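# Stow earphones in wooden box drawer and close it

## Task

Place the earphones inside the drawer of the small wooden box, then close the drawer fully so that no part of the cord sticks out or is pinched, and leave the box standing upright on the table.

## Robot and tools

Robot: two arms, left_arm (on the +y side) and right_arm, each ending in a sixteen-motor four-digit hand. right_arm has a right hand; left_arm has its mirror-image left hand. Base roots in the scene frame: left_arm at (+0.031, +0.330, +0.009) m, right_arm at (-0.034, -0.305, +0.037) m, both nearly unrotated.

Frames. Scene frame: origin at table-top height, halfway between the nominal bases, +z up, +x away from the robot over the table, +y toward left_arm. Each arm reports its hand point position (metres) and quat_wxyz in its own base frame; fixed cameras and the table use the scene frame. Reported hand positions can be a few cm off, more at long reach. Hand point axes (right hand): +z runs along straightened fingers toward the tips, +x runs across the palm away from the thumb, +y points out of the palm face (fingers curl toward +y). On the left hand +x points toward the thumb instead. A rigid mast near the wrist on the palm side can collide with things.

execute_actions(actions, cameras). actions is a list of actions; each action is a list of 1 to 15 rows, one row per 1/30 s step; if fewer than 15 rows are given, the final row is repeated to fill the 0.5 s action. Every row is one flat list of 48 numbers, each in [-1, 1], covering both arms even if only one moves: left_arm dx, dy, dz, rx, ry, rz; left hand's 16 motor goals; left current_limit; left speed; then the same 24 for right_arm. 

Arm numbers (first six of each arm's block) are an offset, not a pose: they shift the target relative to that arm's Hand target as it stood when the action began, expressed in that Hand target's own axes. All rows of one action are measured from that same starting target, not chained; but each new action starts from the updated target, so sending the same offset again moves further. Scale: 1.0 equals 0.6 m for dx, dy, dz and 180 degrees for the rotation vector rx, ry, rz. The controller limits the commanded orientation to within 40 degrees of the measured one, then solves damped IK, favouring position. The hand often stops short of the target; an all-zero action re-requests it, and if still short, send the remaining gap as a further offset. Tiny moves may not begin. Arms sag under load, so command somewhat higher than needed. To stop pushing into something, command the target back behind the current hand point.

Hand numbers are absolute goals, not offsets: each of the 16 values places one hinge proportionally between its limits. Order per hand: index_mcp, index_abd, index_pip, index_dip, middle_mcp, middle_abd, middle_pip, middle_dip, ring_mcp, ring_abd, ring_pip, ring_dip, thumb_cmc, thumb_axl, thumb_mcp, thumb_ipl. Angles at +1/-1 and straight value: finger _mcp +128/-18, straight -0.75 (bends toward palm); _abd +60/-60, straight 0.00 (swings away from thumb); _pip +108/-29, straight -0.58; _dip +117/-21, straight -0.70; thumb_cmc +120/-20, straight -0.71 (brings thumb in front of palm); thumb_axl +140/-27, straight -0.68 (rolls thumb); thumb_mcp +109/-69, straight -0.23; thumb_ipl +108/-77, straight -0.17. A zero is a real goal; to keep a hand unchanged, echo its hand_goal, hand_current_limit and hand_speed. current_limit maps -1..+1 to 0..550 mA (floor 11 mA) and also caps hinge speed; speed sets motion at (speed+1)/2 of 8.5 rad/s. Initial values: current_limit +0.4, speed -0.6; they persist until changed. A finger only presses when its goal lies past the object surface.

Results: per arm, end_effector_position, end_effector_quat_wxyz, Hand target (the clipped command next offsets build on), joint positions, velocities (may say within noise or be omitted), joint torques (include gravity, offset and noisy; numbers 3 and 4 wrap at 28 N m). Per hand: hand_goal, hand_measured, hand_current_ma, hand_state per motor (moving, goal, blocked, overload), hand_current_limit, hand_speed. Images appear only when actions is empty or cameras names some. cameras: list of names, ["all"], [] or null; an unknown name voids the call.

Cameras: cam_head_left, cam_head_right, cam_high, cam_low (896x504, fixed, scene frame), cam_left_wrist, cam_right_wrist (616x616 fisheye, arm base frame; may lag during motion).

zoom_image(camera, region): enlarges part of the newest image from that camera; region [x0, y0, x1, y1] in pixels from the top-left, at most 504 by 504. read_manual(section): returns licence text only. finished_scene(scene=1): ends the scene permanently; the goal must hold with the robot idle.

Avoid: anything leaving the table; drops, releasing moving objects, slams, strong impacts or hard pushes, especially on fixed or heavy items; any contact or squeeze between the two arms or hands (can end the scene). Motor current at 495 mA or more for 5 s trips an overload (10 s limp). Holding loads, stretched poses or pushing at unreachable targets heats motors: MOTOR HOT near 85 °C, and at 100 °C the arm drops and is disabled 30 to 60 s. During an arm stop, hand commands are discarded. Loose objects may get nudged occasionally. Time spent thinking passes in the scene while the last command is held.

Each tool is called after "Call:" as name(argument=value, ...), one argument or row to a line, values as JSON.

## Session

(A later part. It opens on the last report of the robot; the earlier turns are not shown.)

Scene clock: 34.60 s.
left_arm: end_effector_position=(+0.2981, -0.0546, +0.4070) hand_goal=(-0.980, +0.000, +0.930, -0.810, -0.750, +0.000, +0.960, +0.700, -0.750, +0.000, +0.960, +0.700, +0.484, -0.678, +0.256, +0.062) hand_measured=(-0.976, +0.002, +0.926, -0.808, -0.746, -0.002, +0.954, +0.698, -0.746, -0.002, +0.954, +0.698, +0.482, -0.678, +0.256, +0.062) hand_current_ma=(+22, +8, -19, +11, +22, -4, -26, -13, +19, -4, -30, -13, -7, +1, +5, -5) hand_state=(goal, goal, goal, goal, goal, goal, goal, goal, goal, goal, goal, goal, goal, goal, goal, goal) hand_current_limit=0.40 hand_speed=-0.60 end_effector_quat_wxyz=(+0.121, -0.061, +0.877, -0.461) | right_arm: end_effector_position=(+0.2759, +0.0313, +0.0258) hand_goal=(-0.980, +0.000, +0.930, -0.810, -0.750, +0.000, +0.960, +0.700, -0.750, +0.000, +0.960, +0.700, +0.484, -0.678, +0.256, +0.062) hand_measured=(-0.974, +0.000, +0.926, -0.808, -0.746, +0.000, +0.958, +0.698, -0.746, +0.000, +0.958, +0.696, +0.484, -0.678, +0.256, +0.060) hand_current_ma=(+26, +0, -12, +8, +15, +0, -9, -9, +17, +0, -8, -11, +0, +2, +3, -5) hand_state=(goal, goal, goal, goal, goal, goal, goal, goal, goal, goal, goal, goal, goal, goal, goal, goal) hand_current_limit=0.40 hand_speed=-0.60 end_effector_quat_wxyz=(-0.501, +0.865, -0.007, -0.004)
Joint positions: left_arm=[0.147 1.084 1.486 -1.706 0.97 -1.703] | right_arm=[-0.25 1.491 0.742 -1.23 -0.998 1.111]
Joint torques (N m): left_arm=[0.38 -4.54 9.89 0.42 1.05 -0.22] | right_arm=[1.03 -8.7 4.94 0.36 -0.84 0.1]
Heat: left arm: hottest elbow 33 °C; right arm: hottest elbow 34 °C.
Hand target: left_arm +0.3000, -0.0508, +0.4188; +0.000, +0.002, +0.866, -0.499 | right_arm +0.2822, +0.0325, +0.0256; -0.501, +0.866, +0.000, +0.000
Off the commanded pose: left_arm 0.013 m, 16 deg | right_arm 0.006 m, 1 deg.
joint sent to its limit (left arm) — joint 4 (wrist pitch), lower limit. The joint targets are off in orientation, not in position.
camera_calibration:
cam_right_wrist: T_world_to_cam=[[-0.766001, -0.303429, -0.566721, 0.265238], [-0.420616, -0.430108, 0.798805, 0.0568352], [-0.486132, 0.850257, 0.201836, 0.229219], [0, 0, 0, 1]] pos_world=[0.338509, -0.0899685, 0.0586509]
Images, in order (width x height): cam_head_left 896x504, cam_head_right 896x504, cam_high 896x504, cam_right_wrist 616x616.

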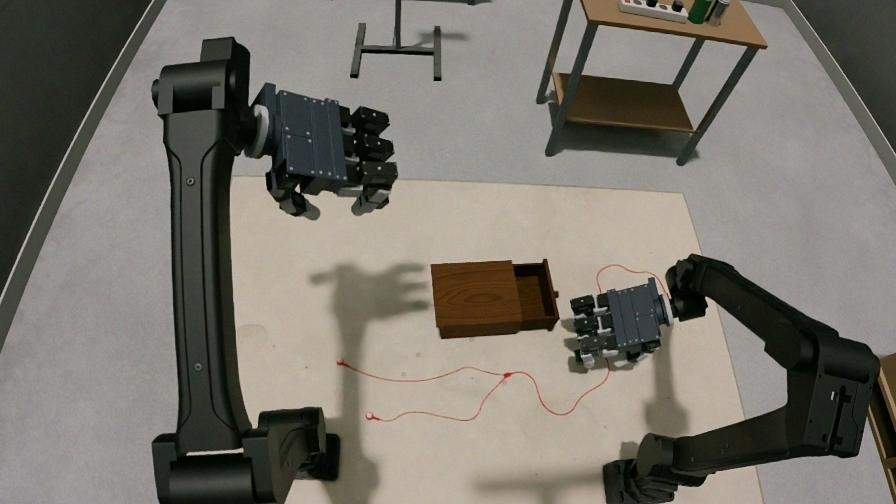

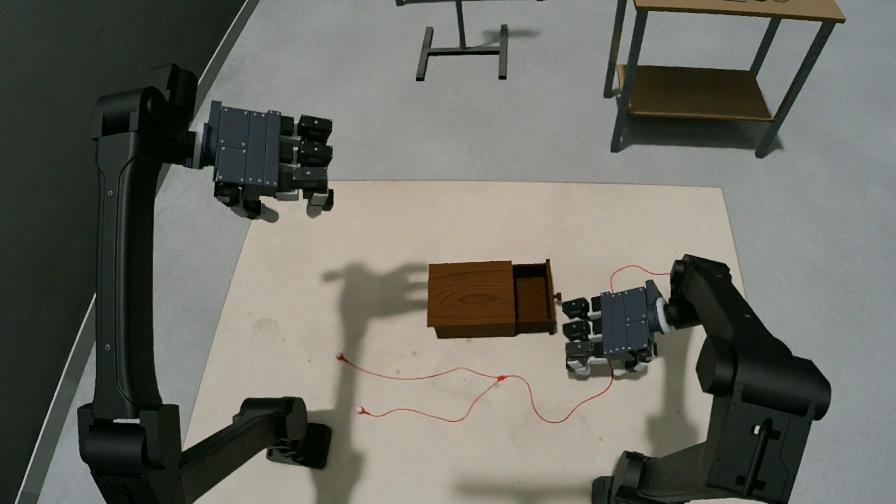

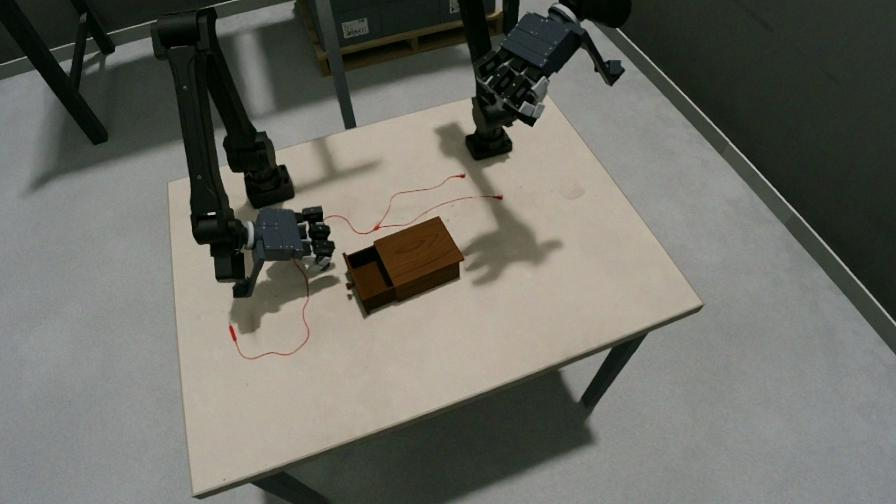

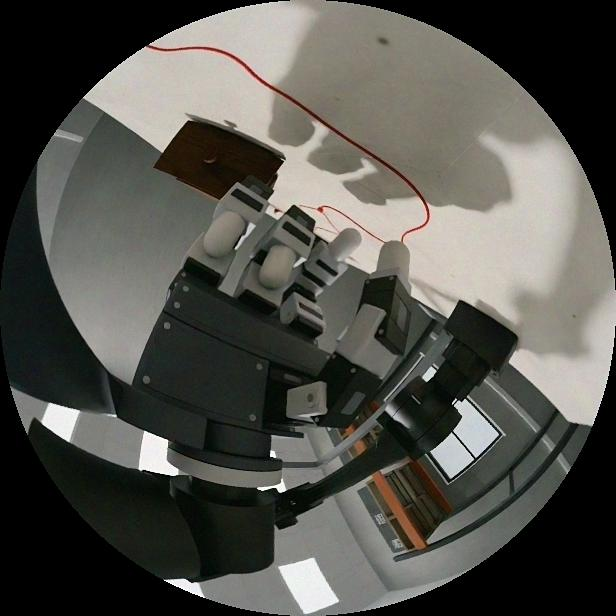

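Call:
execute_actions(
  actions=[
    [[0,0,0,0,0,0,-0.98,0,0.93,-0.81,-0.75,0,0.96,0.7,-0.75,0,0.96,0.7,0.484,-0.678,0.257,0.063,0.4,-0.6,0,0.0698,0.0057,0,0,0,-0.98,0,0.93,-0.81,-0.75,0,0.96,0.7,-0.75,0,0.96,0.7,0.484,-0.678,0.257,0.063,0.4,-0.6]],
  ],
  cameras=["cam_head_right","cam_high","cam_right_wrist"],
)

Call:
zoom_image(
  camera="cam_right_wrist",
  region=[300, 150, 460, 310],
)

Scene clock: 37.00 s.
left_arm: end_effector_position=(+0.2979, -0.0546, +0.4077) hand_goal=(-0.980, +0.000, +0.930, -0.810, -0.750, +0.000, +0.960, +0.700, -0.750, +0.000, +0.960, +0.700, +0.484, -0.678, +0.256, +0.062) hand_measured=(-0.976, +0.002, +0.926, -0.808, -0.746, -0.002, +0.954, +0.698, -0.746, -0.002, +0.954, +0.698, +0.482, -0.678, +0.256, +0.062) hand_current_ma=(+22, +8, -19, +11, +22, -4, -26, -13, +19, -4, -30, -13, -7, +1, +5, -5) hand_state=(goal, goal, goal, goal, goal, goal, goal, goal, goal, goal, goal, goal, goal, goal, goal, goal) hand_current_limit=0.40 hand_speed=-0.60 end_effector_quat_wxyz=(+0.121, -0.065, +0.875, -0.465) | right_arm: end_effector_position=(+0.2760, +0.0194, -0.0104) hand_goal=(-0.980, +0.000, +0.930, -0.810, -0.750, +0.000, +0.960, +0.700, -0.750, +0.000, +0.960, +0.700, +0.484, -0.678, +0.256, +0.062) hand_measured=(-0.974, +0.000, +0.926, -0.808, -0.746, +0.000, +0.958, +0.698, -0.746, +0.000, +0.958, +0.696, +0.484, -0.678, +0.256, +0.060) hand_current_ma=(+26, +0, -12, +8, +15, +0, -9, -9, +17, +0, -8, -11, +0, +2, +2, -5) hand_state=(goal, goal, goal, goal, goal, goal, goal, goal, goal, goal, goal, goal, goal, goal, goal, goal) hand_current_limit=0.40 hand_speed=-0.60 end_effector_quat_wxyz=(-0.502, +0.865, -0.005, -0.011)
Joint positions: left_arm=[0.152 1.084 1.486 -1.706 0.978 -1.709] | right_arm=[-0.284 1.606 0.737 -1.179 -0.978 1.04]
Joint torques (N m): left_arm=[0.44 -4.48 9.77 0.43 1.06 -0.24] | right_arm=[-0.5 -10.11 3.97 0.21 -0.66 -0.06]
Heat: left arm: hottest elbow 33 °C; right arm: hottest elbow 34 °C.
Hand target: left_arm +0.3000, -0.0509, +0.4188; +0.000, +0.002, +0.866, -0.499 | right_arm +0.2822, +0.0145, -0.0124; -0.501, +0.866, +0.000, +0.000
Off the commanded pose: left_arm 0.012 m, 16 deg | right_arm 0.008 m, 1 deg.
joint sent to its limit (left arm) — joint 4 (wrist pitch), lower limit. The joint targets are off in orientation, not in position.
camera_calibration:
cam_right_wrist: T_world_to_cam=[[-0.768388, -0.310919, -0.559382, 0.242124], [-0.408104, -0.435242, 0.802506, 0.0773582], [-0.492981, 0.844922, 0.207547, 0.248778], [0, 0, 0, 1]] pos_world=[0.340258, -0.101248, 0.0217264]
Images, in order (width x height): cam_head_right 896x504, cam_high 896x504, cam_right_wrist 616x616.

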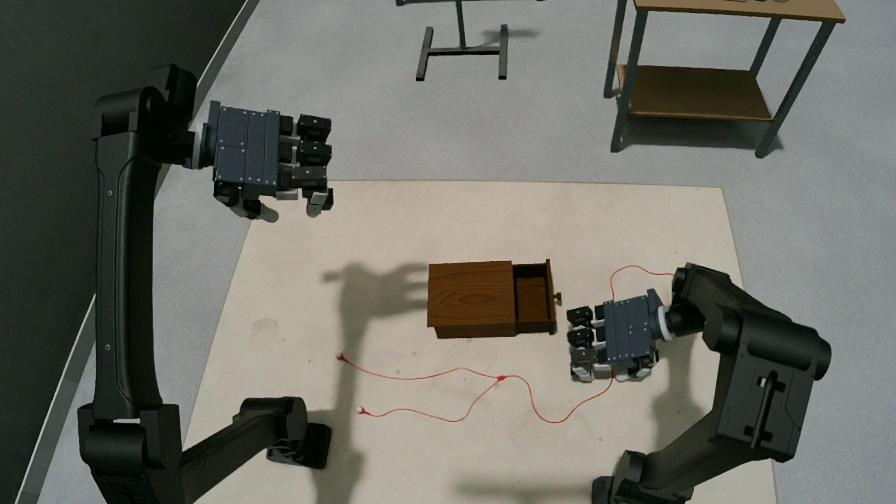

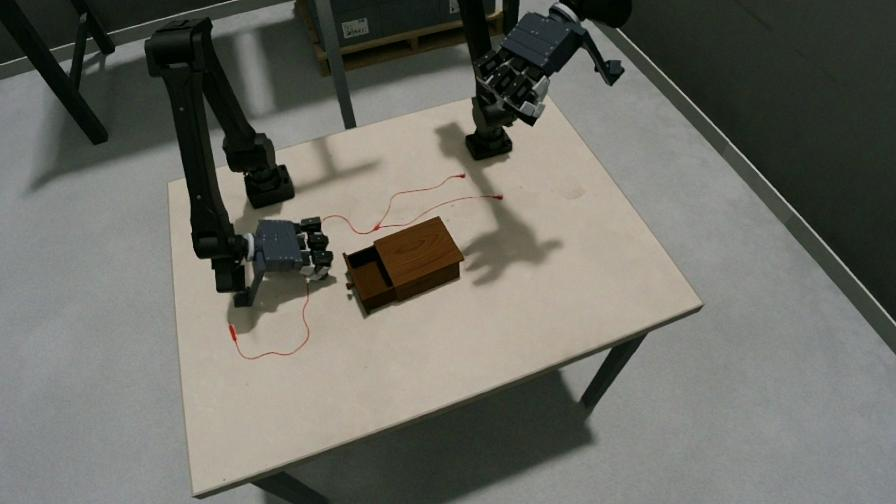

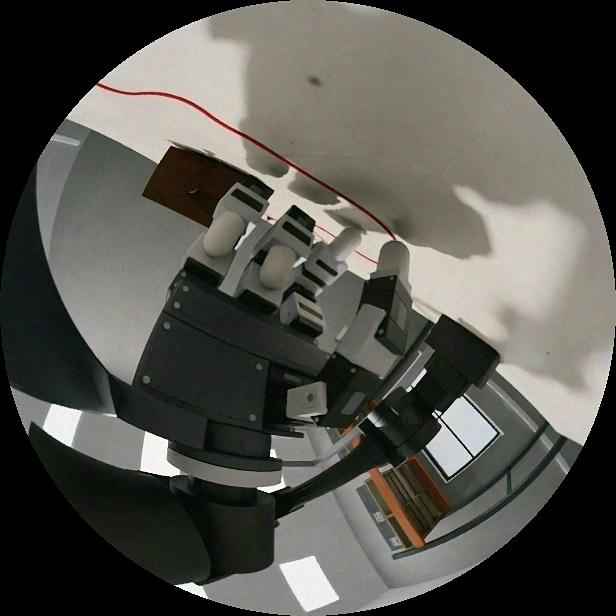

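Scaled by 3.150 from the camera's 616x616 image, which has a finer 880x880 frame.

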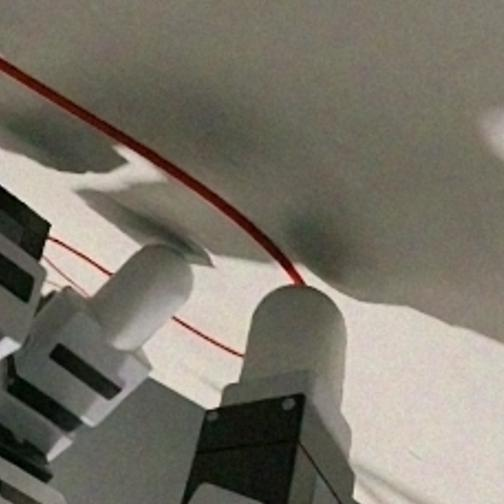

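Call:
execute_actions(
  actions=[
    [[0,0,0,0,0,0,-0.98,0,0.93,-0.81,-0.75,0,0.96,0.7,-0.75,0,0.96,0.7,0.484,-0.678,0.257,0.063,0.4,-0.6,0,0.0173,0.01,0,0,0,-0.98,0,0.93,-0.81,-0.75,0,0.96,0.7,-0.75,0,0.96,0.7,0.484,-0.678,0.257,0.063,0.4,-0.6]],
  ],
  cameras=["cam_high","cam_right_wrist"],
)

Call:
zoom_image(
  camera="cam_right_wrist",
  region=[300, 150, 460, 310],
)

Scene clock: 38.97 s.
left_arm: end_effector_position=(+0.2979, -0.0546, +0.4077) hand_goal=(-0.980, +0.000, +0.930, -0.810, -0.750, +0.000, +0.960, +0.700, -0.750, +0.000, +0.960, +0.700, +0.484, -0.678, +0.256, +0.062) hand_measured=(-0.976, +0.002, +0.926, -0.808, -0.746, -0.002, +0.954, +0.698, -0.746, -0.002, +0.954, +0.698, +0.482, -0.678, +0.256, +0.062) hand_current_ma=(+22, +8, -19, +11, +22, -4, -26, -13, +19, -4, -30, -13, -7, +1, +5, -5) hand_state=(goal, goal, goal, goal, goal, goal, goal, goal, goal, goal, goal, goal, goal, goal, goal, goal) hand_current_limit=0.40 hand_speed=-0.60 end_effector_quat_wxyz=(+0.121, -0.065, +0.875, -0.465) | right_arm: end_effector_position=(+0.2795, +0.0196, -0.0153) hand_goal=(-0.980, +0.000, +0.930, -0.810, -0.750, +0.000, +0.960, +0.700, -0.750, +0.000, +0.960, +0.700, +0.484, -0.678, +0.256, +0.062) hand_measured=(-0.984, +0.000, +0.952, -0.800, -0.746, +0.000, +0.958, +0.698, -0.746, +0.000, +0.958, +0.696, +0.484, -0.678, +0.256, +0.060) hand_current_ma=(-19, +0, +87, +38, +15, +0, -9, -9, +18, +0, -8, -11, +1, +2, +2, -5) hand_state=(goal, goal, blocked, goal, goal, goal, goal, goal, goal, goal, goal, goal, goal, goal, goal, goal) hand_current_limit=0.40 hand_speed=-0.60 end_effector_quat_wxyz=(-0.503, +0.864, -0.003, -0.006)
Joint positions: left_arm=[0.152 1.084 1.486 -1.706 0.978 -1.709] | right_arm=[-0.284 1.621 0.737 -1.156 -0.984 1.039]
Joint torques (N m): left_arm=[0.32 -4.54 9.76 0.4 1.06 -0.24] | right_arm=[-0.32 -8.29 3.15 0.96 -0.51 -0.05]
Heat: left arm: hottest elbow 33 °C; right arm: hottest elbow 34 °C.
Hand target: left_arm +0.3000, -0.0508, +0.4188; +0.000, +0.002, +0.866, -0.499 | right_arm +0.2821, +0.0145, -0.0244; -0.501, +0.866, +0.000, +0.000
Off the commanded pose: left_arm 0.012 m, 16 deg | right_arm 0.011 m, 1 deg.
joint sent to its limit (left arm) — joint 4 (wrist pitch), lower limit. The joint targets are off in orientation, not in position.
camera_calibration:
cam_right_wrist: T_world_to_cam=[[-0.763542, -0.306752, -0.568248, 0.240596], [-0.417361, -0.437063, 0.796734, 0.0853557], [-0.492761, 0.845505, 0.20569, 0.251281], [0, 0, 0, 1]] pos_world=[0.343151, -0.10135, 0.0170264]
Images, in order (width x height): cam_high 896x504, cam_right_wrist 616x616.

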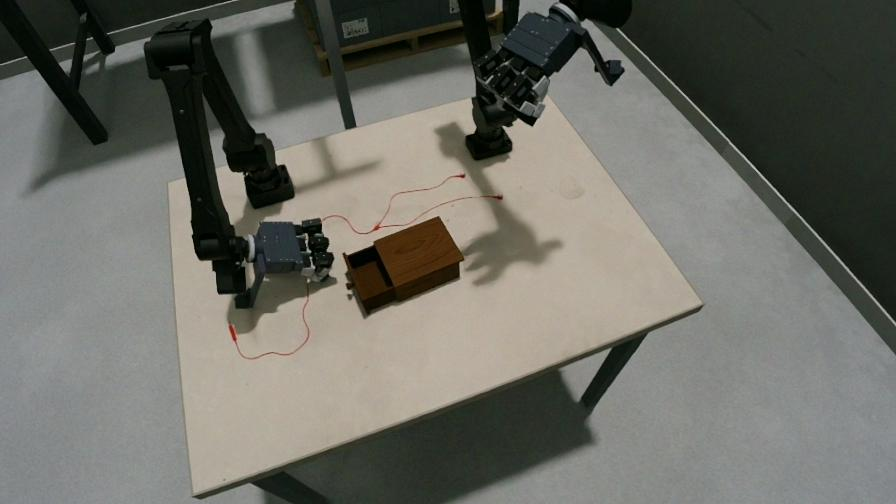

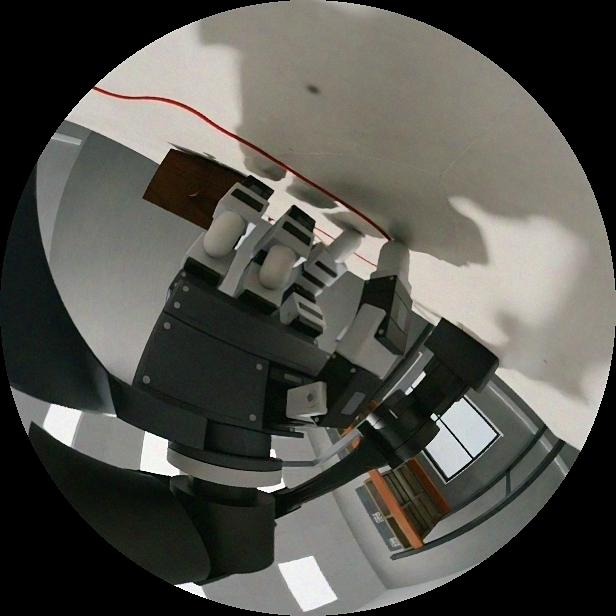

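Scaled by 3.150 from the camera's 616x616 image, which has a finer 880x880 frame.

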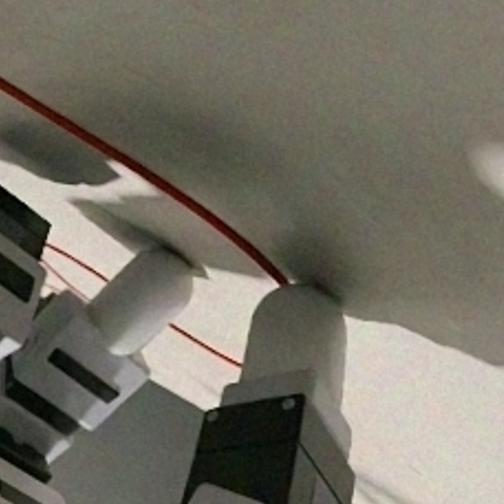

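Call:
execute_actions(
  actions=[
    [[0,0,0,0,0,0,-0.98,0,0.93,-0.81,-0.75,0,0.96,0.7,-0.75,0,0.96,0.7,0.484,-0.678,0.257,0.063,0.4,-0.6,0,-0.0115,-0.0067,0,0,0,-0.98,0,0.93,-0.81,-0.75,0,0.96,0.7,-0.75,0,0.96,0.7,0.484,-0.678,0.257,0.063,0.4,-0.7]],
    [[0,0,0,0,0,0,-0.98,0,0.93,-0.81,-0.75,0,0.96,0.7,-0.75,0,0.96,0.7,0.484,-0.678,0.257,0.063,0.4,-0.6,0,0,0,0,0,0,-0.44,0,0.93,-0.81,-0.75,0,0.96,0.7,-0.75,0,0.96,0.7,0.484,-0.678,0.257,0.063,0.4,-0.7]],
    [[0,0,0,0,0,0,-0.98,0,0.93,-0.81,-0.75,0,0.96,0.7,-0.75,0,0.96,0.7,0.484,-0.678,0.257,0.063,0.4,-0.6,0,0,0,0,0,0,-0.44,0,0.93,-0.81,-0.75,0,0.96,0.7,-0.75,0,0.96,0.7,0.484,-0.678,0.257,0.063,0.4,-0.7]],
  ],
  cameras=["cam_high","cam_right_wrist"],
)

Call:
zoom_image(
  camera="cam_right_wrist",
  region=[300, 150, 460, 310],
)

Scene clock: 41.77 s.
left_arm: end_effector_position=(+0.2979, -0.0546, +0.4077) hand_goal=(-0.980, +0.000, +0.930, -0.810, -0.750, +0.000, +0.960, +0.700, -0.750, +0.000, +0.960, +0.700, +0.484, -0.678, +0.256, +0.062) hand_measured=(-0.976, +0.002, +0.926, -0.808, -0.746, -0.002, +0.954, +0.698, -0.746, -0.002, +0.954, +0.698, +0.482, -0.678, +0.256, +0.062) hand_current_ma=(+22, +8, -19, +11, +22, -4, -26, -13, +19, -4, -30, -13, -7, +1, +5, -5) hand_state=(goal, goal, goal, goal, goal, goal, goal, goal, goal, goal, goal, goal, goal, goal, goal, goal) hand_current_limit=0.40 hand_speed=-0.60 end_effector_quat_wxyz=(+0.121, -0.065, +0.875, -0.465) | right_arm: end_effector_position=(+0.2792, +0.0212, -0.0140) hand_goal=(-0.440, +0.000, +0.930, -0.810, -0.750, +0.000, +0.960, +0.700, -0.750, +0.000, +0.960, +0.700, +0.484, -0.678, +0.256, +0.062) hand_measured=(-0.936, +0.000, +0.936, -0.810, -0.746, +0.000, +0.958, +0.698, -0.746, +0.000, +0.958, +0.696, +0.484, -0.678, +0.256, +0.060) hand_current_ma=(-385, +0, +21, +3, +15, +0, -9, -9, +18, +0, -8, -11, +1, +2, +2, -5) hand_state=(blocked, goal, goal, goal, goal, goal, goal, goal, goal, goal, goal, goal, goal, goal, goal, goal) hand_current_limit=0.40 hand_speed=-0.70 end_effector_quat_wxyz=(-0.507, +0.862, -0.006, -0.006)
Joint positions: left_arm=[0.152 1.084 1.486 -1.706 0.978 -1.709] | right_arm=[-0.284 1.621 0.737 -1.161 -0.993 1.039]
Joint torques (N m): left_arm=[0.38 -4.37 9.73 0.39 1.06 -0.24] | right_arm=[-0.56 -9.88 3.75 0.14 -0.16 -0.07]
Heat: left arm: hottest elbow 33 °C; right arm: hottest elbow 34 °C.
Hand target: left_arm +0.3000, -0.0508, +0.4188; +0.000, +0.002, +0.866, -0.499 | right_arm +0.2821, +0.0145, -0.0164; -0.501, +0.866, +0.000, +0.000
Off the commanded pose: left_arm 0.012 m, 16 deg | right_arm 0.008 m, 1 deg.
joint sent to its limit (left arm) — joint 4 (wrist pitch), lower limit. The joint targets are off in orientation, not in position.
camera_calibration:
cam_right_wrist: T_world_to_cam=[[-0.766219, -0.29869, -0.568939, 0.242088], [-0.41705, -0.442424, 0.793933, 0.0849794], [-0.488853, 0.845603, 0.214425, 0.24853], [0, 0, 0, 1]] pos_world=[0.342428, -0.100252, 0.0169741]
Images, in order (width x height): cam_high 896x504, cam_right_wrist 616x616.

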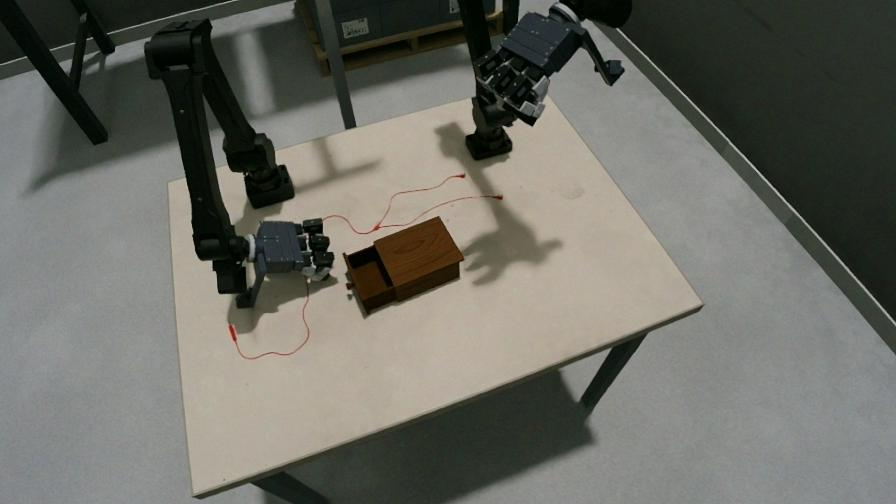

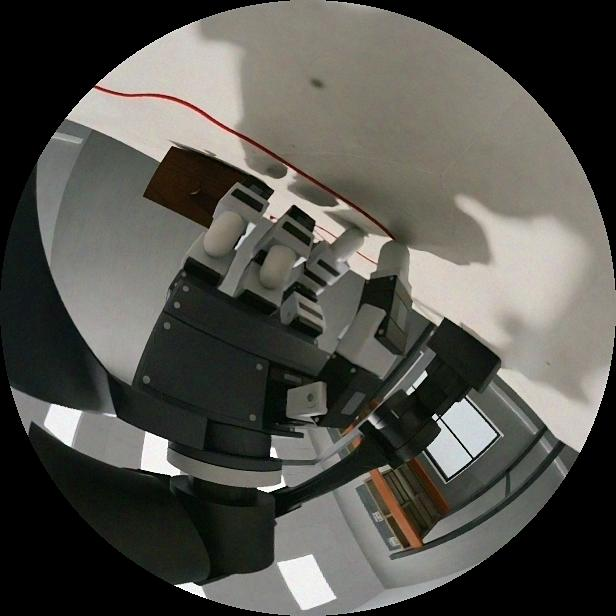

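Scaled by 3.150 from the camera's 616x616 image, which has a finer 880x880 frame.

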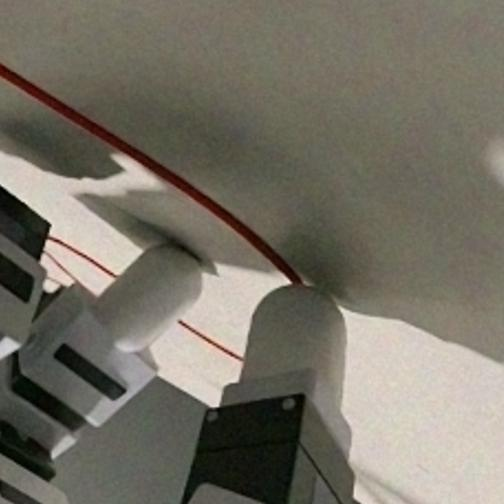

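Call:
execute_actions(
  actions=[
    [[0,0,0,0,0,0,-0.98,0,0.93,-0.81,-0.75,0,0.96,0.7,-0.75,0,0.96,0.7,0.484,-0.678,0.257,0.063,0.4,-0.6,0,0,0,0,0,0,-0.9,0,0.93,-0.7,-0.75,0,0.96,0.7,-0.75,0,0.96,0.7,0.484,-0.678,0.257,0.063,0.4,-0.7]],
    [[0,0,0,0,0,0,-0.98,0,0.93,-0.81,-0.75,0,0.96,0.7,-0.75,0,0.96,0.7,0.484,-0.678,0.257,0.063,0.4,-0.6,0,0,0,0,0,0,-0.65,0,0.93,-0.7,-0.75,0,0.96,0.7,-0.75,0,0.96,0.7,0.484,-0.678,0.257,0.063,0.4,-0.7]],
  ],
  cameras=["cam_right_wrist"],
)

Call:
zoom_image(
  camera="cam_right_wrist",
  region=[300, 150, 460, 310],
)

Scene clock: 44.23 s.
left_arm: end_effector_position=(+0.2979, -0.0546, +0.4077) hand_goal=(-0.980, +0.000, +0.930, -0.810, -0.750, +0.000, +0.960, +0.700, -0.750, +0.000, +0.960, +0.700, +0.484, -0.678, +0.256, +0.062) hand_measured=(-0.976, +0.002, +0.926, -0.808, -0.746, -0.002, +0.954, +0.698, -0.746, -0.002, +0.954, +0.698, +0.482, -0.678, +0.256, +0.062) hand_current_ma=(+22, +8, -19, +11, +22, -4, -26, -13, +19, -4, -30, -13, -7, +1, +5, -5) hand_state=(goal, goal, goal, goal, goal, goal, goal, goal, goal, goal, goal, goal, goal, goal, goal, goal) hand_current_limit=0.40 hand_speed=-0.60 end_effector_quat_wxyz=(+0.121, -0.065, +0.875, -0.465) | right_arm: end_effector_position=(+0.2792, +0.0212, -0.0140) hand_goal=(-0.650, +0.000, +0.930, -0.700, -0.750, +0.000, +0.960, +0.700, -0.750, +0.000, +0.960, +0.700, +0.484, -0.678, +0.256, +0.062) hand_measured=(-0.944, +0.000, +0.918, -0.724, -0.746, +0.000, +0.958, +0.698, -0.746, +0.000, +0.958, +0.696, +0.484, -0.678, +0.256, +0.060) hand_current_ma=(-385, +0, -50, -102, +15, +0, -9, -9, +18, +0, -8, -11, +1, +2, +2, -5) hand_state=(blocked, goal, goal, blocked, goal, goal, goal, goal, goal, goal, goal, goal, goal, goal, goal, goal) hand_current_limit=0.40 hand_speed=-0.70 end_effector_quat_wxyz=(-0.507, +0.862, -0.006, -0.006)
Joint positions: left_arm=[0.152 1.084 1.486 -1.706 0.978 -1.709] | right_arm=[-0.284 1.621 0.737 -1.161 -0.993 1.039]
Joint torques (N m): left_arm=[0.38 -4.42 9.77 0.39 1.06 -0.24] | right_arm=[-0.32 -10.34 3.73 0.02 -0.15 -0.06]
Heat: left arm: hottest elbow 33 °C; right arm: hottest elbow 34 °C.
Hand target: left_arm +0.3000, -0.0508, +0.4188; +0.000, +0.002, +0.866, -0.499 | right_arm +0.2821, +0.0145, -0.0164; -0.501, +0.866, +0.000, +0.000
Off the commanded pose: left_arm 0.012 m, 16 deg | right_arm 0.008 m, 1 deg.
joint sent to its limit (left arm) — joint 4 (wrist pitch), lower limit. The joint targets are off in orientation, not in position.
camera_calibration:
cam_right_wrist: T_world_to_cam=[[-0.766219, -0.29869, -0.568939, 0.242088], [-0.41705, -0.442424, 0.793933, 0.0849794], [-0.488853, 0.845603, 0.214425, 0.24853], [0, 0, 0, 1]] pos_world=[0.342428, -0.100252, 0.0169741]
Images, in order (width x height): cam_right_wrist 616x616.

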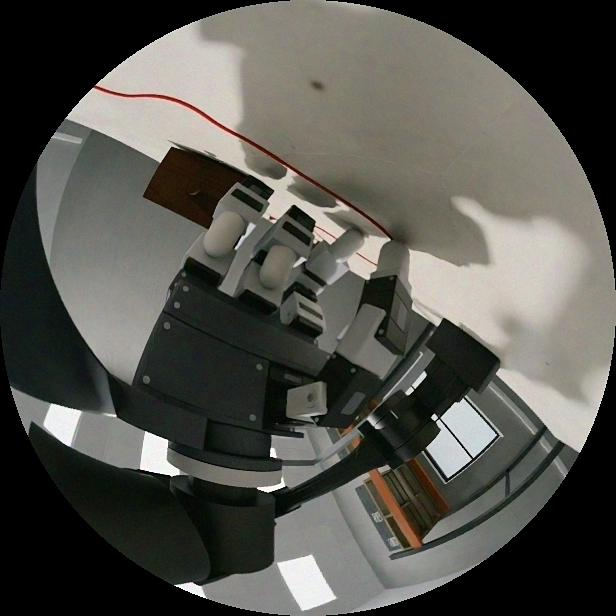

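Scaled by 3.150 from the camera's 616x616 image, which has a finer 880x880 frame.

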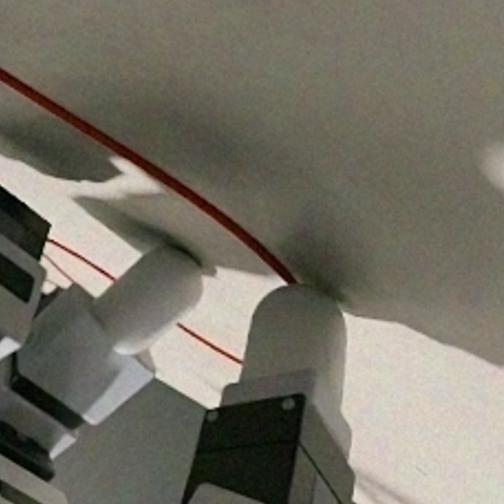

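Call:
execute_actions(
  actions=[
    [[0,0,0,0,0,0,-0.98,0,0.93,-0.81,-0.75,0,0.96,0.7,-0.75,0,0.96,0.7,0.484,-0.678,0.257,0.063,0.4,-0.6,0,-0.0173,-0.01,0,0,0,-0.95,0,0.93,-0.72,-0.75,0,0.96,0.7,-0.75,0,0.96,0.7,0.484,-0.678,0.257,0.063,0.4,-0.7]],
    [[0,0,0,0,0,0,-0.98,0,0.93,-0.81,-0.75,0,0.96,0.7,-0.75,0,0.96,0.7,0.484,-0.678,0.257,0.063,0.4,-0.6,0,0,0,0,0,0,-0.65,0,0.93,-0.72,-0.75,0,0.96,0.7,-0.75,0,0.96,0.7,0.484,-0.678,0.257,0.063,0.4,-0.7]],
  ],
  cameras=["cam_right_wrist"],
)

Call:
zoom_image(
  camera="cam_right_wrist",
  region=[300, 150, 460, 310],
)

Scene clock: 46.27 s.
left_arm: end_effector_position=(+0.2979, -0.0546, +0.4077) hand_goal=(-0.980, +0.000, +0.930, -0.810, -0.750, +0.000, +0.960, +0.700, -0.750, +0.000, +0.960, +0.700, +0.484, -0.678, +0.256, +0.062) hand_measured=(-0.976, +0.002, +0.926, -0.808, -0.746, -0.002, +0.954, +0.698, -0.746, -0.002, +0.954, +0.698, +0.482, -0.678, +0.256, +0.062) hand_current_ma=(+22, +8, -19, +11, +22, -4, -26, -13, +19, -4, -30, -13, -7, +1, +5, -5) hand_state=(goal, goal, goal, goal, goal, goal, goal, goal, goal, goal, goal, goal, goal, goal, goal, goal) hand_current_limit=0.40 hand_speed=-0.60 end_effector_quat_wxyz=(+0.121, -0.065, +0.875, -0.465) | right_arm: end_effector_position=(+0.2744, +0.0202, -0.0125) hand_goal=(-0.650, +0.000, +0.930, -0.720, -0.750, +0.000, +0.960, +0.700, -0.750, +0.000, +0.960, +0.700, +0.484, -0.678, +0.256, +0.062) hand_measured=(-0.648, +0.000, +0.926, -0.724, -0.746, +0.000, +0.958, +0.698, -0.746, +0.000, +0.958, +0.696, +0.484, -0.678, +0.256, +0.060) hand_current_ma=(+10, +0, -15, -11, +15, +0, -9, -9, +18, +0, -8, -11, +1, +2, +2, -5) hand_state=(goal, goal, goal, goal, goal, goal, goal, goal, goal, goal, goal, goal, goal, goal, goal, goal) hand_current_limit=0.40 hand_speed=-0.70 end_effector_quat_wxyz=(-0.504, +0.864, -0.007, -0.015)
Joint positions: left_arm=[0.152 1.084 1.486 -1.706 0.978 -1.709] | right_arm=[-0.284 1.617 0.737 -1.181 -0.979 1.039]
Joint torques (N m): left_arm=[0.44 -4.54 9.74 0.42 1.06 -0.24] | right_arm=[-0.15 -12.45 4.19 -0.75 -0.65 -0.05]
Heat: left arm: hottest elbow 33 °C; right arm: hottest elbow 34 °C.
Hand target: left_arm +0.3000, -0.0508, +0.4188; +0.000, +0.002, +0.866, -0.499 | right_arm +0.2821, +0.0145, -0.0044; -0.501, +0.866, +0.000, +0.000
Off the commanded pose: left_arm 0.012 m, 16 deg | right_arm 0.013 m, 2 deg.
joint sent to its limit (left arm) — joint 4 (wrist pitch), lower limit. The joint targets are off in orientation, not in position.
camera_calibration:
cam_right_wrist: T_world_to_cam=[[-0.774452, -0.308034, -0.552576, 0.241599], [-0.399623, -0.438926, 0.804764, 0.0765653], [-0.490434, 0.844073, 0.216829, 0.24722], [0, 0, 0, 1]] pos_world=[0.338949, -0.100645, 0.0182801]
Images, in order (width x height): cam_right_wrist 616x616.

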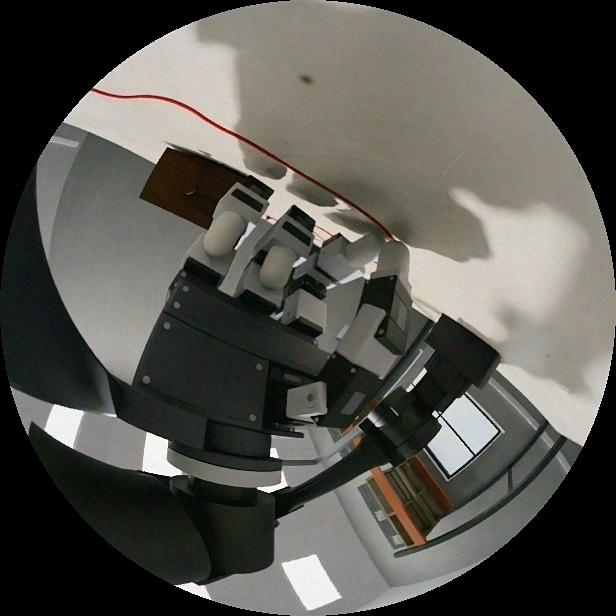

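Scaled by 3.150 from the camera's 616x616 image, which has a finer 880x880 frame.

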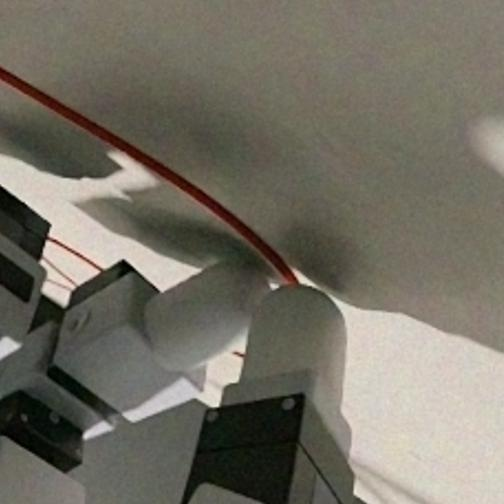

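Call:
execute_actions(
  actions=[
    [[0,0,0,0,0,0,-0.98,0,0.93,-0.81,-0.75,0,0.96,0.7,-0.75,0,0.96,0.7,0.484,-0.678,0.257,0.063,0.4,-0.6,0,0,0,0,0,0,-0.42,0,0.93,-0.77,-0.75,0,0.96,0.7,-0.75,0,0.96,0.7,0.484,-0.678,0.257,0.063,0.4,-0.7]],
    [[0,0,0,0,0,0,-0.98,0,0.93,-0.81,-0.75,0,0.96,0.7,-0.75,0,0.96,0.7,0.484,-0.678,0.257,0.063,0.4,-0.6,0,-0.0433,-0.025,0,0,0,-0.42,0,0.93,-0.77,-0.75,0,0.96,0.7,-0.75,0,0.96,0.7,0.484,-0.678,0.257,0.063,0.4,-0.7]],
  ],
  cameras=["cam_right_wrist","cam_head_right","cam_high"],
)

Call:
zoom_image(
  camera="cam_right_wrist",
  region=[300, 150, 460, 310],
)

Scene clock: 48.07 s.
left_arm: end_effector_position=(+0.2979, -0.0546, +0.4077) hand_goal=(-0.980, +0.000, +0.930, -0.810, -0.750, +0.000, +0.960, +0.700, -0.750, +0.000, +0.960, +0.700, +0.484, -0.678, +0.256, +0.062) hand_measured=(-0.976, +0.002, +0.926, -0.808, -0.746, -0.002, +0.954, +0.698, -0.746, -0.002, +0.954, +0.698, +0.482, -0.678, +0.256, +0.062) hand_current_ma=(+22, +8, -19, +11, +22, -4, -26, -13, +19, -4, -30, -13, -7, +1, +5, -5) hand_state=(goal, goal, goal, goal, goal, goal, goal, goal, goal, goal, goal, goal, goal, goal, goal, goal) hand_current_limit=0.40 hand_speed=-0.60 end_effector_quat_wxyz=(+0.121, -0.065, +0.875, -0.465) | right_arm: end_effector_position=(+0.2686, +0.0218, +0.0162) hand_goal=(-0.420, +0.000, +0.930, -0.770, -0.750, +0.000, +0.960, +0.700, -0.750, +0.000, +0.960, +0.700, +0.484, -0.678, +0.256, +0.062) hand_measured=(-0.534, +0.000, +0.900, -0.786, -0.746, +0.000, +0.958, +0.698, -0.746, +0.000, +0.958, +0.696, +0.486, -0.678, +0.238, +0.058) hand_current_ma=(-385, +0, -126, -66, +15, +0, -9, -9, +18, +0, -8, -11, +7, +3, -91, -21) hand_state=(blocked, goal, blocked, goal, goal, goal, goal, goal, goal, goal, goal, goal, goal, goal, goal, goal) hand_current_limit=0.40 hand_speed=-0.70 end_effector_quat_wxyz=(-0.504, +0.863, -0.009, -0.018)
Joint positions: left_arm=[0.152 1.084 1.486 -1.706 0.978 -1.709] | right_arm=[-0.284 1.538 0.747 -1.275 -0.979 1.039]
Joint torques (N m): left_arm=[0.44 -4.42 9.77 0.39 1.06 -0.24] | right_arm=[0.21 -10.58 6.02 -0.76 -0.66 -0.06]
Heat: left arm: hottest elbow 33 °C; right arm: hottest elbow 34 °C.
Hand target: left_arm +0.3000, -0.0508, +0.4188; +0.000, +0.002, +0.866, -0.499 | right_arm +0.2822, +0.0144, +0.0256; -0.501, +0.866, +0.000, +0.000
Off the commanded pose: left_arm 0.012 m, 16 deg | right_arm 0.018 m, 2 deg.
joint sent to its limit (left arm) — joint 4 (wrist pitch), lower limit. The joint targets are off in orientation, not in position.
camera_calibration:
cam_right_wrist: T_world_to_cam=[[-0.77743, -0.307541, -0.548654, 0.254185], [-0.394943, -0.440203, 0.806375, 0.0505885], [-0.489513, 0.843587, 0.220766, 0.236472], [0, 0, 0, 1]] pos_world=[0.333347, -0.0990432, 0.0464616]
Images, in order (width x height): cam_head_right 896x504, cam_high 896x504, cam_right_wrist 616x616.

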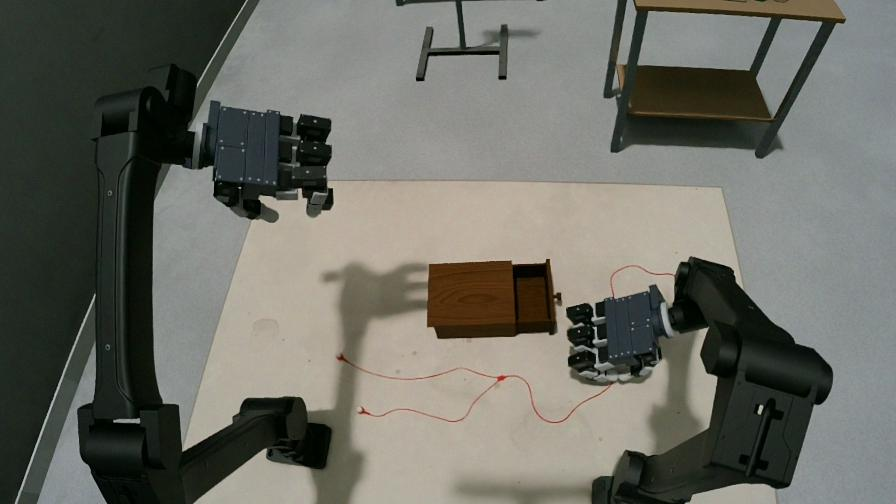

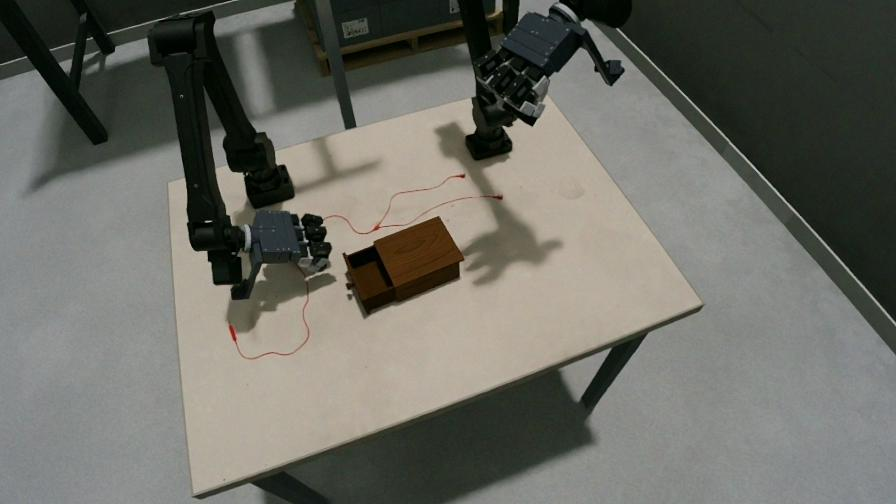

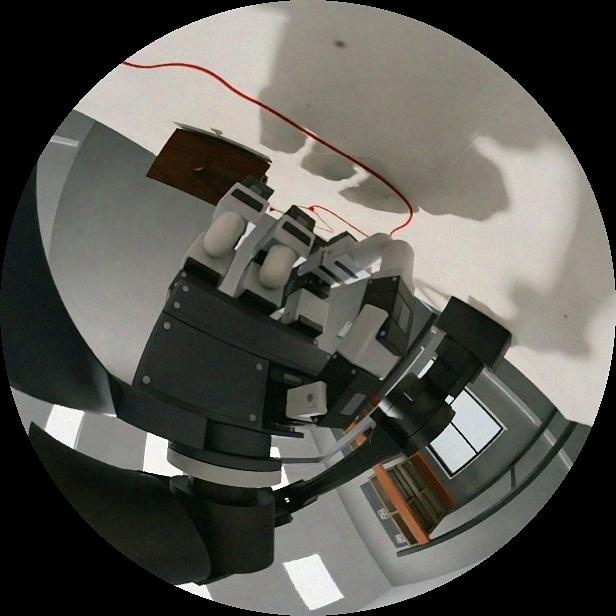

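Scaled by 3.150 from the camera's 616x616 image, which has a finer 880x880 frame.

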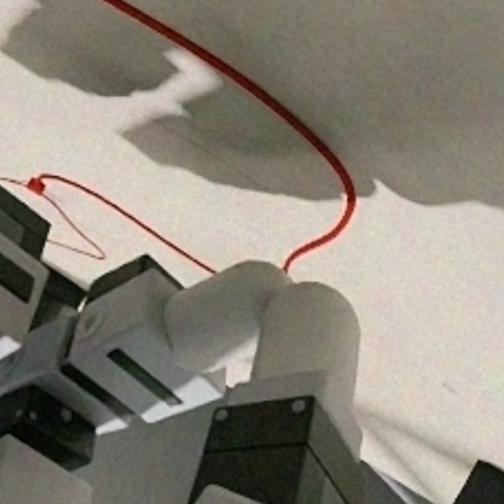

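Call:
execute_actions(
  actions=[
    [[0,0,0,0,0,0,-0.98,0,0.93,-0.81,-0.75,0,0.96,0.7,-0.75,0,0.96,0.7,0.484,-0.678,0.257,0.063,0.4,-0.6,0,-0.0866,-0.05,0,0,0,-0.42,0,0.93,-0.77,-0.75,0,0.96,0.7,-0.75,0,0.96,0.7,0.484,-0.678,0.257,0.063,0.4,-0.7]],
  ],
  cameras=["cam_right_wrist","cam_head_right","cam_high"],
)

Call:
zoom_image(
  camera="cam_high",
  region=[220, 160, 400, 340],
)

Scene clock: 49.30 s.
left_arm: end_effector_position=(+0.2979, -0.0546, +0.4077) hand_goal=(-0.980, +0.000, +0.930, -0.810, -0.750, +0.000, +0.960, +0.700, -0.750, +0.000, +0.960, +0.700, +0.484, -0.678, +0.256, +0.062) hand_measured=(-0.976, +0.002, +0.926, -0.808, -0.746, -0.002, +0.954, +0.698, -0.746, -0.002, +0.954, +0.698, +0.482, -0.678, +0.256, +0.062) hand_current_ma=(+22, +8, -19, +11, +22, -4, -26, -13, +19, -4, -30, -13, -7, +1, +5, -5) hand_state=(goal, goal, goal, goal, goal, goal, goal, goal, goal, goal, goal, goal, goal, goal, goal, goal) hand_current_limit=0.40 hand_speed=-0.60 end_effector_quat_wxyz=(+0.121, -0.065, +0.875, -0.465) | right_arm: end_effector_position=(+0.2700, +0.0213, +0.0764) hand_goal=(-0.420, +0.000, +0.930, -0.770, -0.750, +0.000, +0.960, +0.700, -0.750, +0.000, +0.960, +0.700, +0.484, -0.678, +0.256, +0.062) hand_measured=(-0.532, +0.000, +0.900, -0.786, -0.746, +0.000, +0.958, +0.698, -0.746, +0.000, +0.958, +0.696, +0.486, -0.678, +0.238, +0.058) hand_current_ma=(-385, +0, -129, -68, +16, +0, -9, -9, +18, +0, -8, -11, +8, +3, -93, -22) hand_state=(blocked, goal, blocked, goal, goal, goal, goal, goal, goal, goal, goal, goal, goal, goal, goal, goal) hand_current_limit=0.40 hand_speed=-0.70 end_effector_quat_wxyz=(-0.503, +0.864, -0.007, -0.015)
Joint positions: left_arm=[0.152 1.084 1.486 -1.706 0.978 -1.709] | right_arm=[-0.284 1.414 0.817 -1.462 -0.978 1.039]
Joint torques (N m): left_arm=[0.44 -4.42 9.76 0.4 1.06 -0.24] | right_arm=[-0.32 -9.05 6.79 -0.81 -0.68 -0.02]
Heat: left arm: hottest elbow 33 °C; right arm: hottest elbow 34 °C.
Hand target: left_arm +0.3000, -0.0508, +0.4188; +0.000, +0.002, +0.866, -0.499 | right_arm +0.2822, +0.0143, +0.0855; -0.501, +0.866, +0.000, +0.000
Off the commanded pose: left_arm 0.012 m, 16 deg | right_arm 0.017 m, 2 deg.
joint sent to its limit (left arm) — joint 4 (wrist pitch), lower limit. The joint targets are off in orientation, not in position.
camera_calibration:
cam_right_wrist: T_world_to_cam=[[-0.773772, -0.309256, -0.552845, 0.287561], [-0.399961, -0.438267, 0.804955, 0.00382286], [-0.491231, 0.843968, 0.215428, 0.225186], [0, 0, 0, 1]] pos_world=[0.334654, -0.0994443, 0.107388]
Images, in order (width x height): cam_head_right 896x504, cam_high 896x504, cam_right_wrist 616x616.

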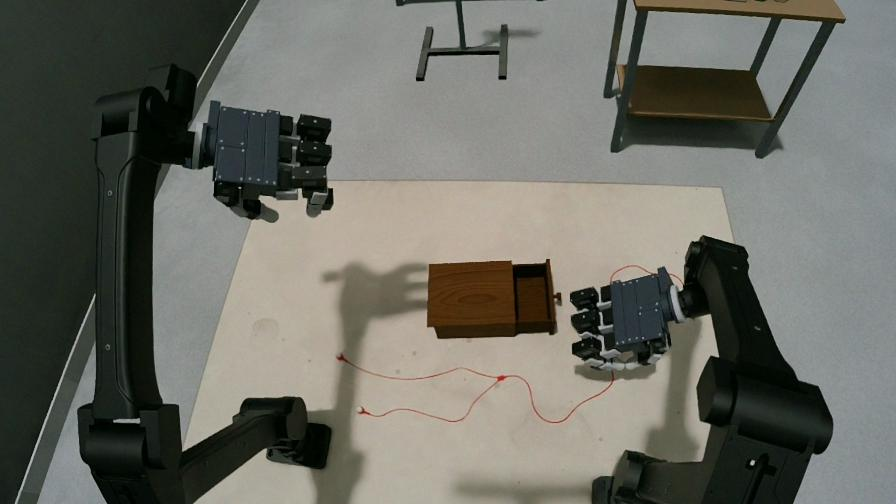

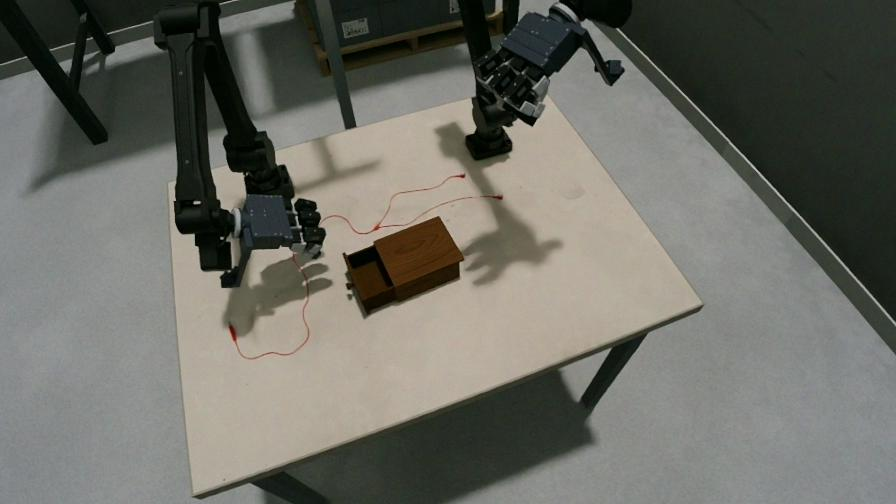

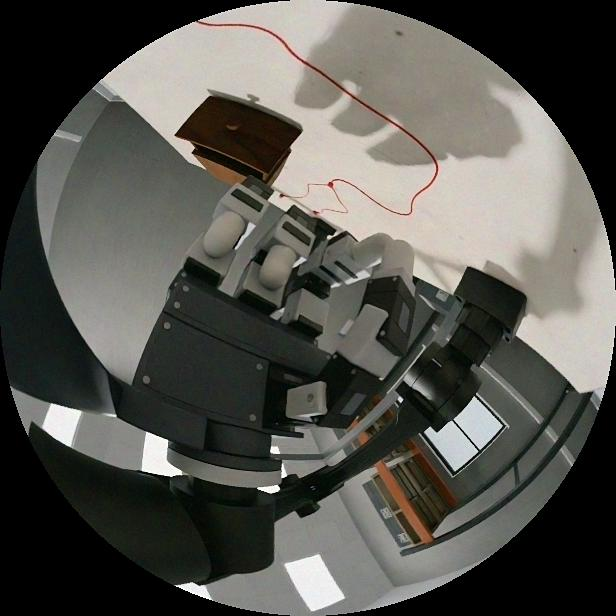

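Scaled by 2.800 from the camera's 896x504 image, which has a finer 1280x720 frame.

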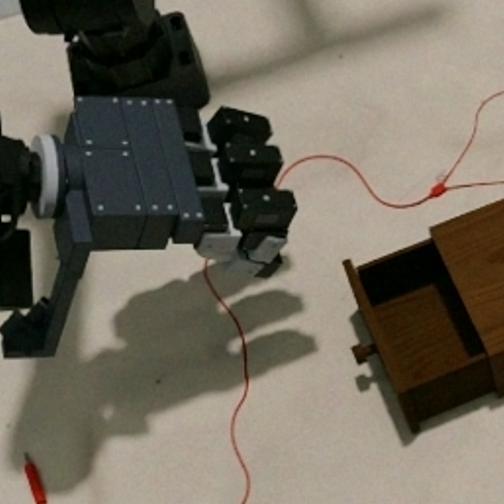

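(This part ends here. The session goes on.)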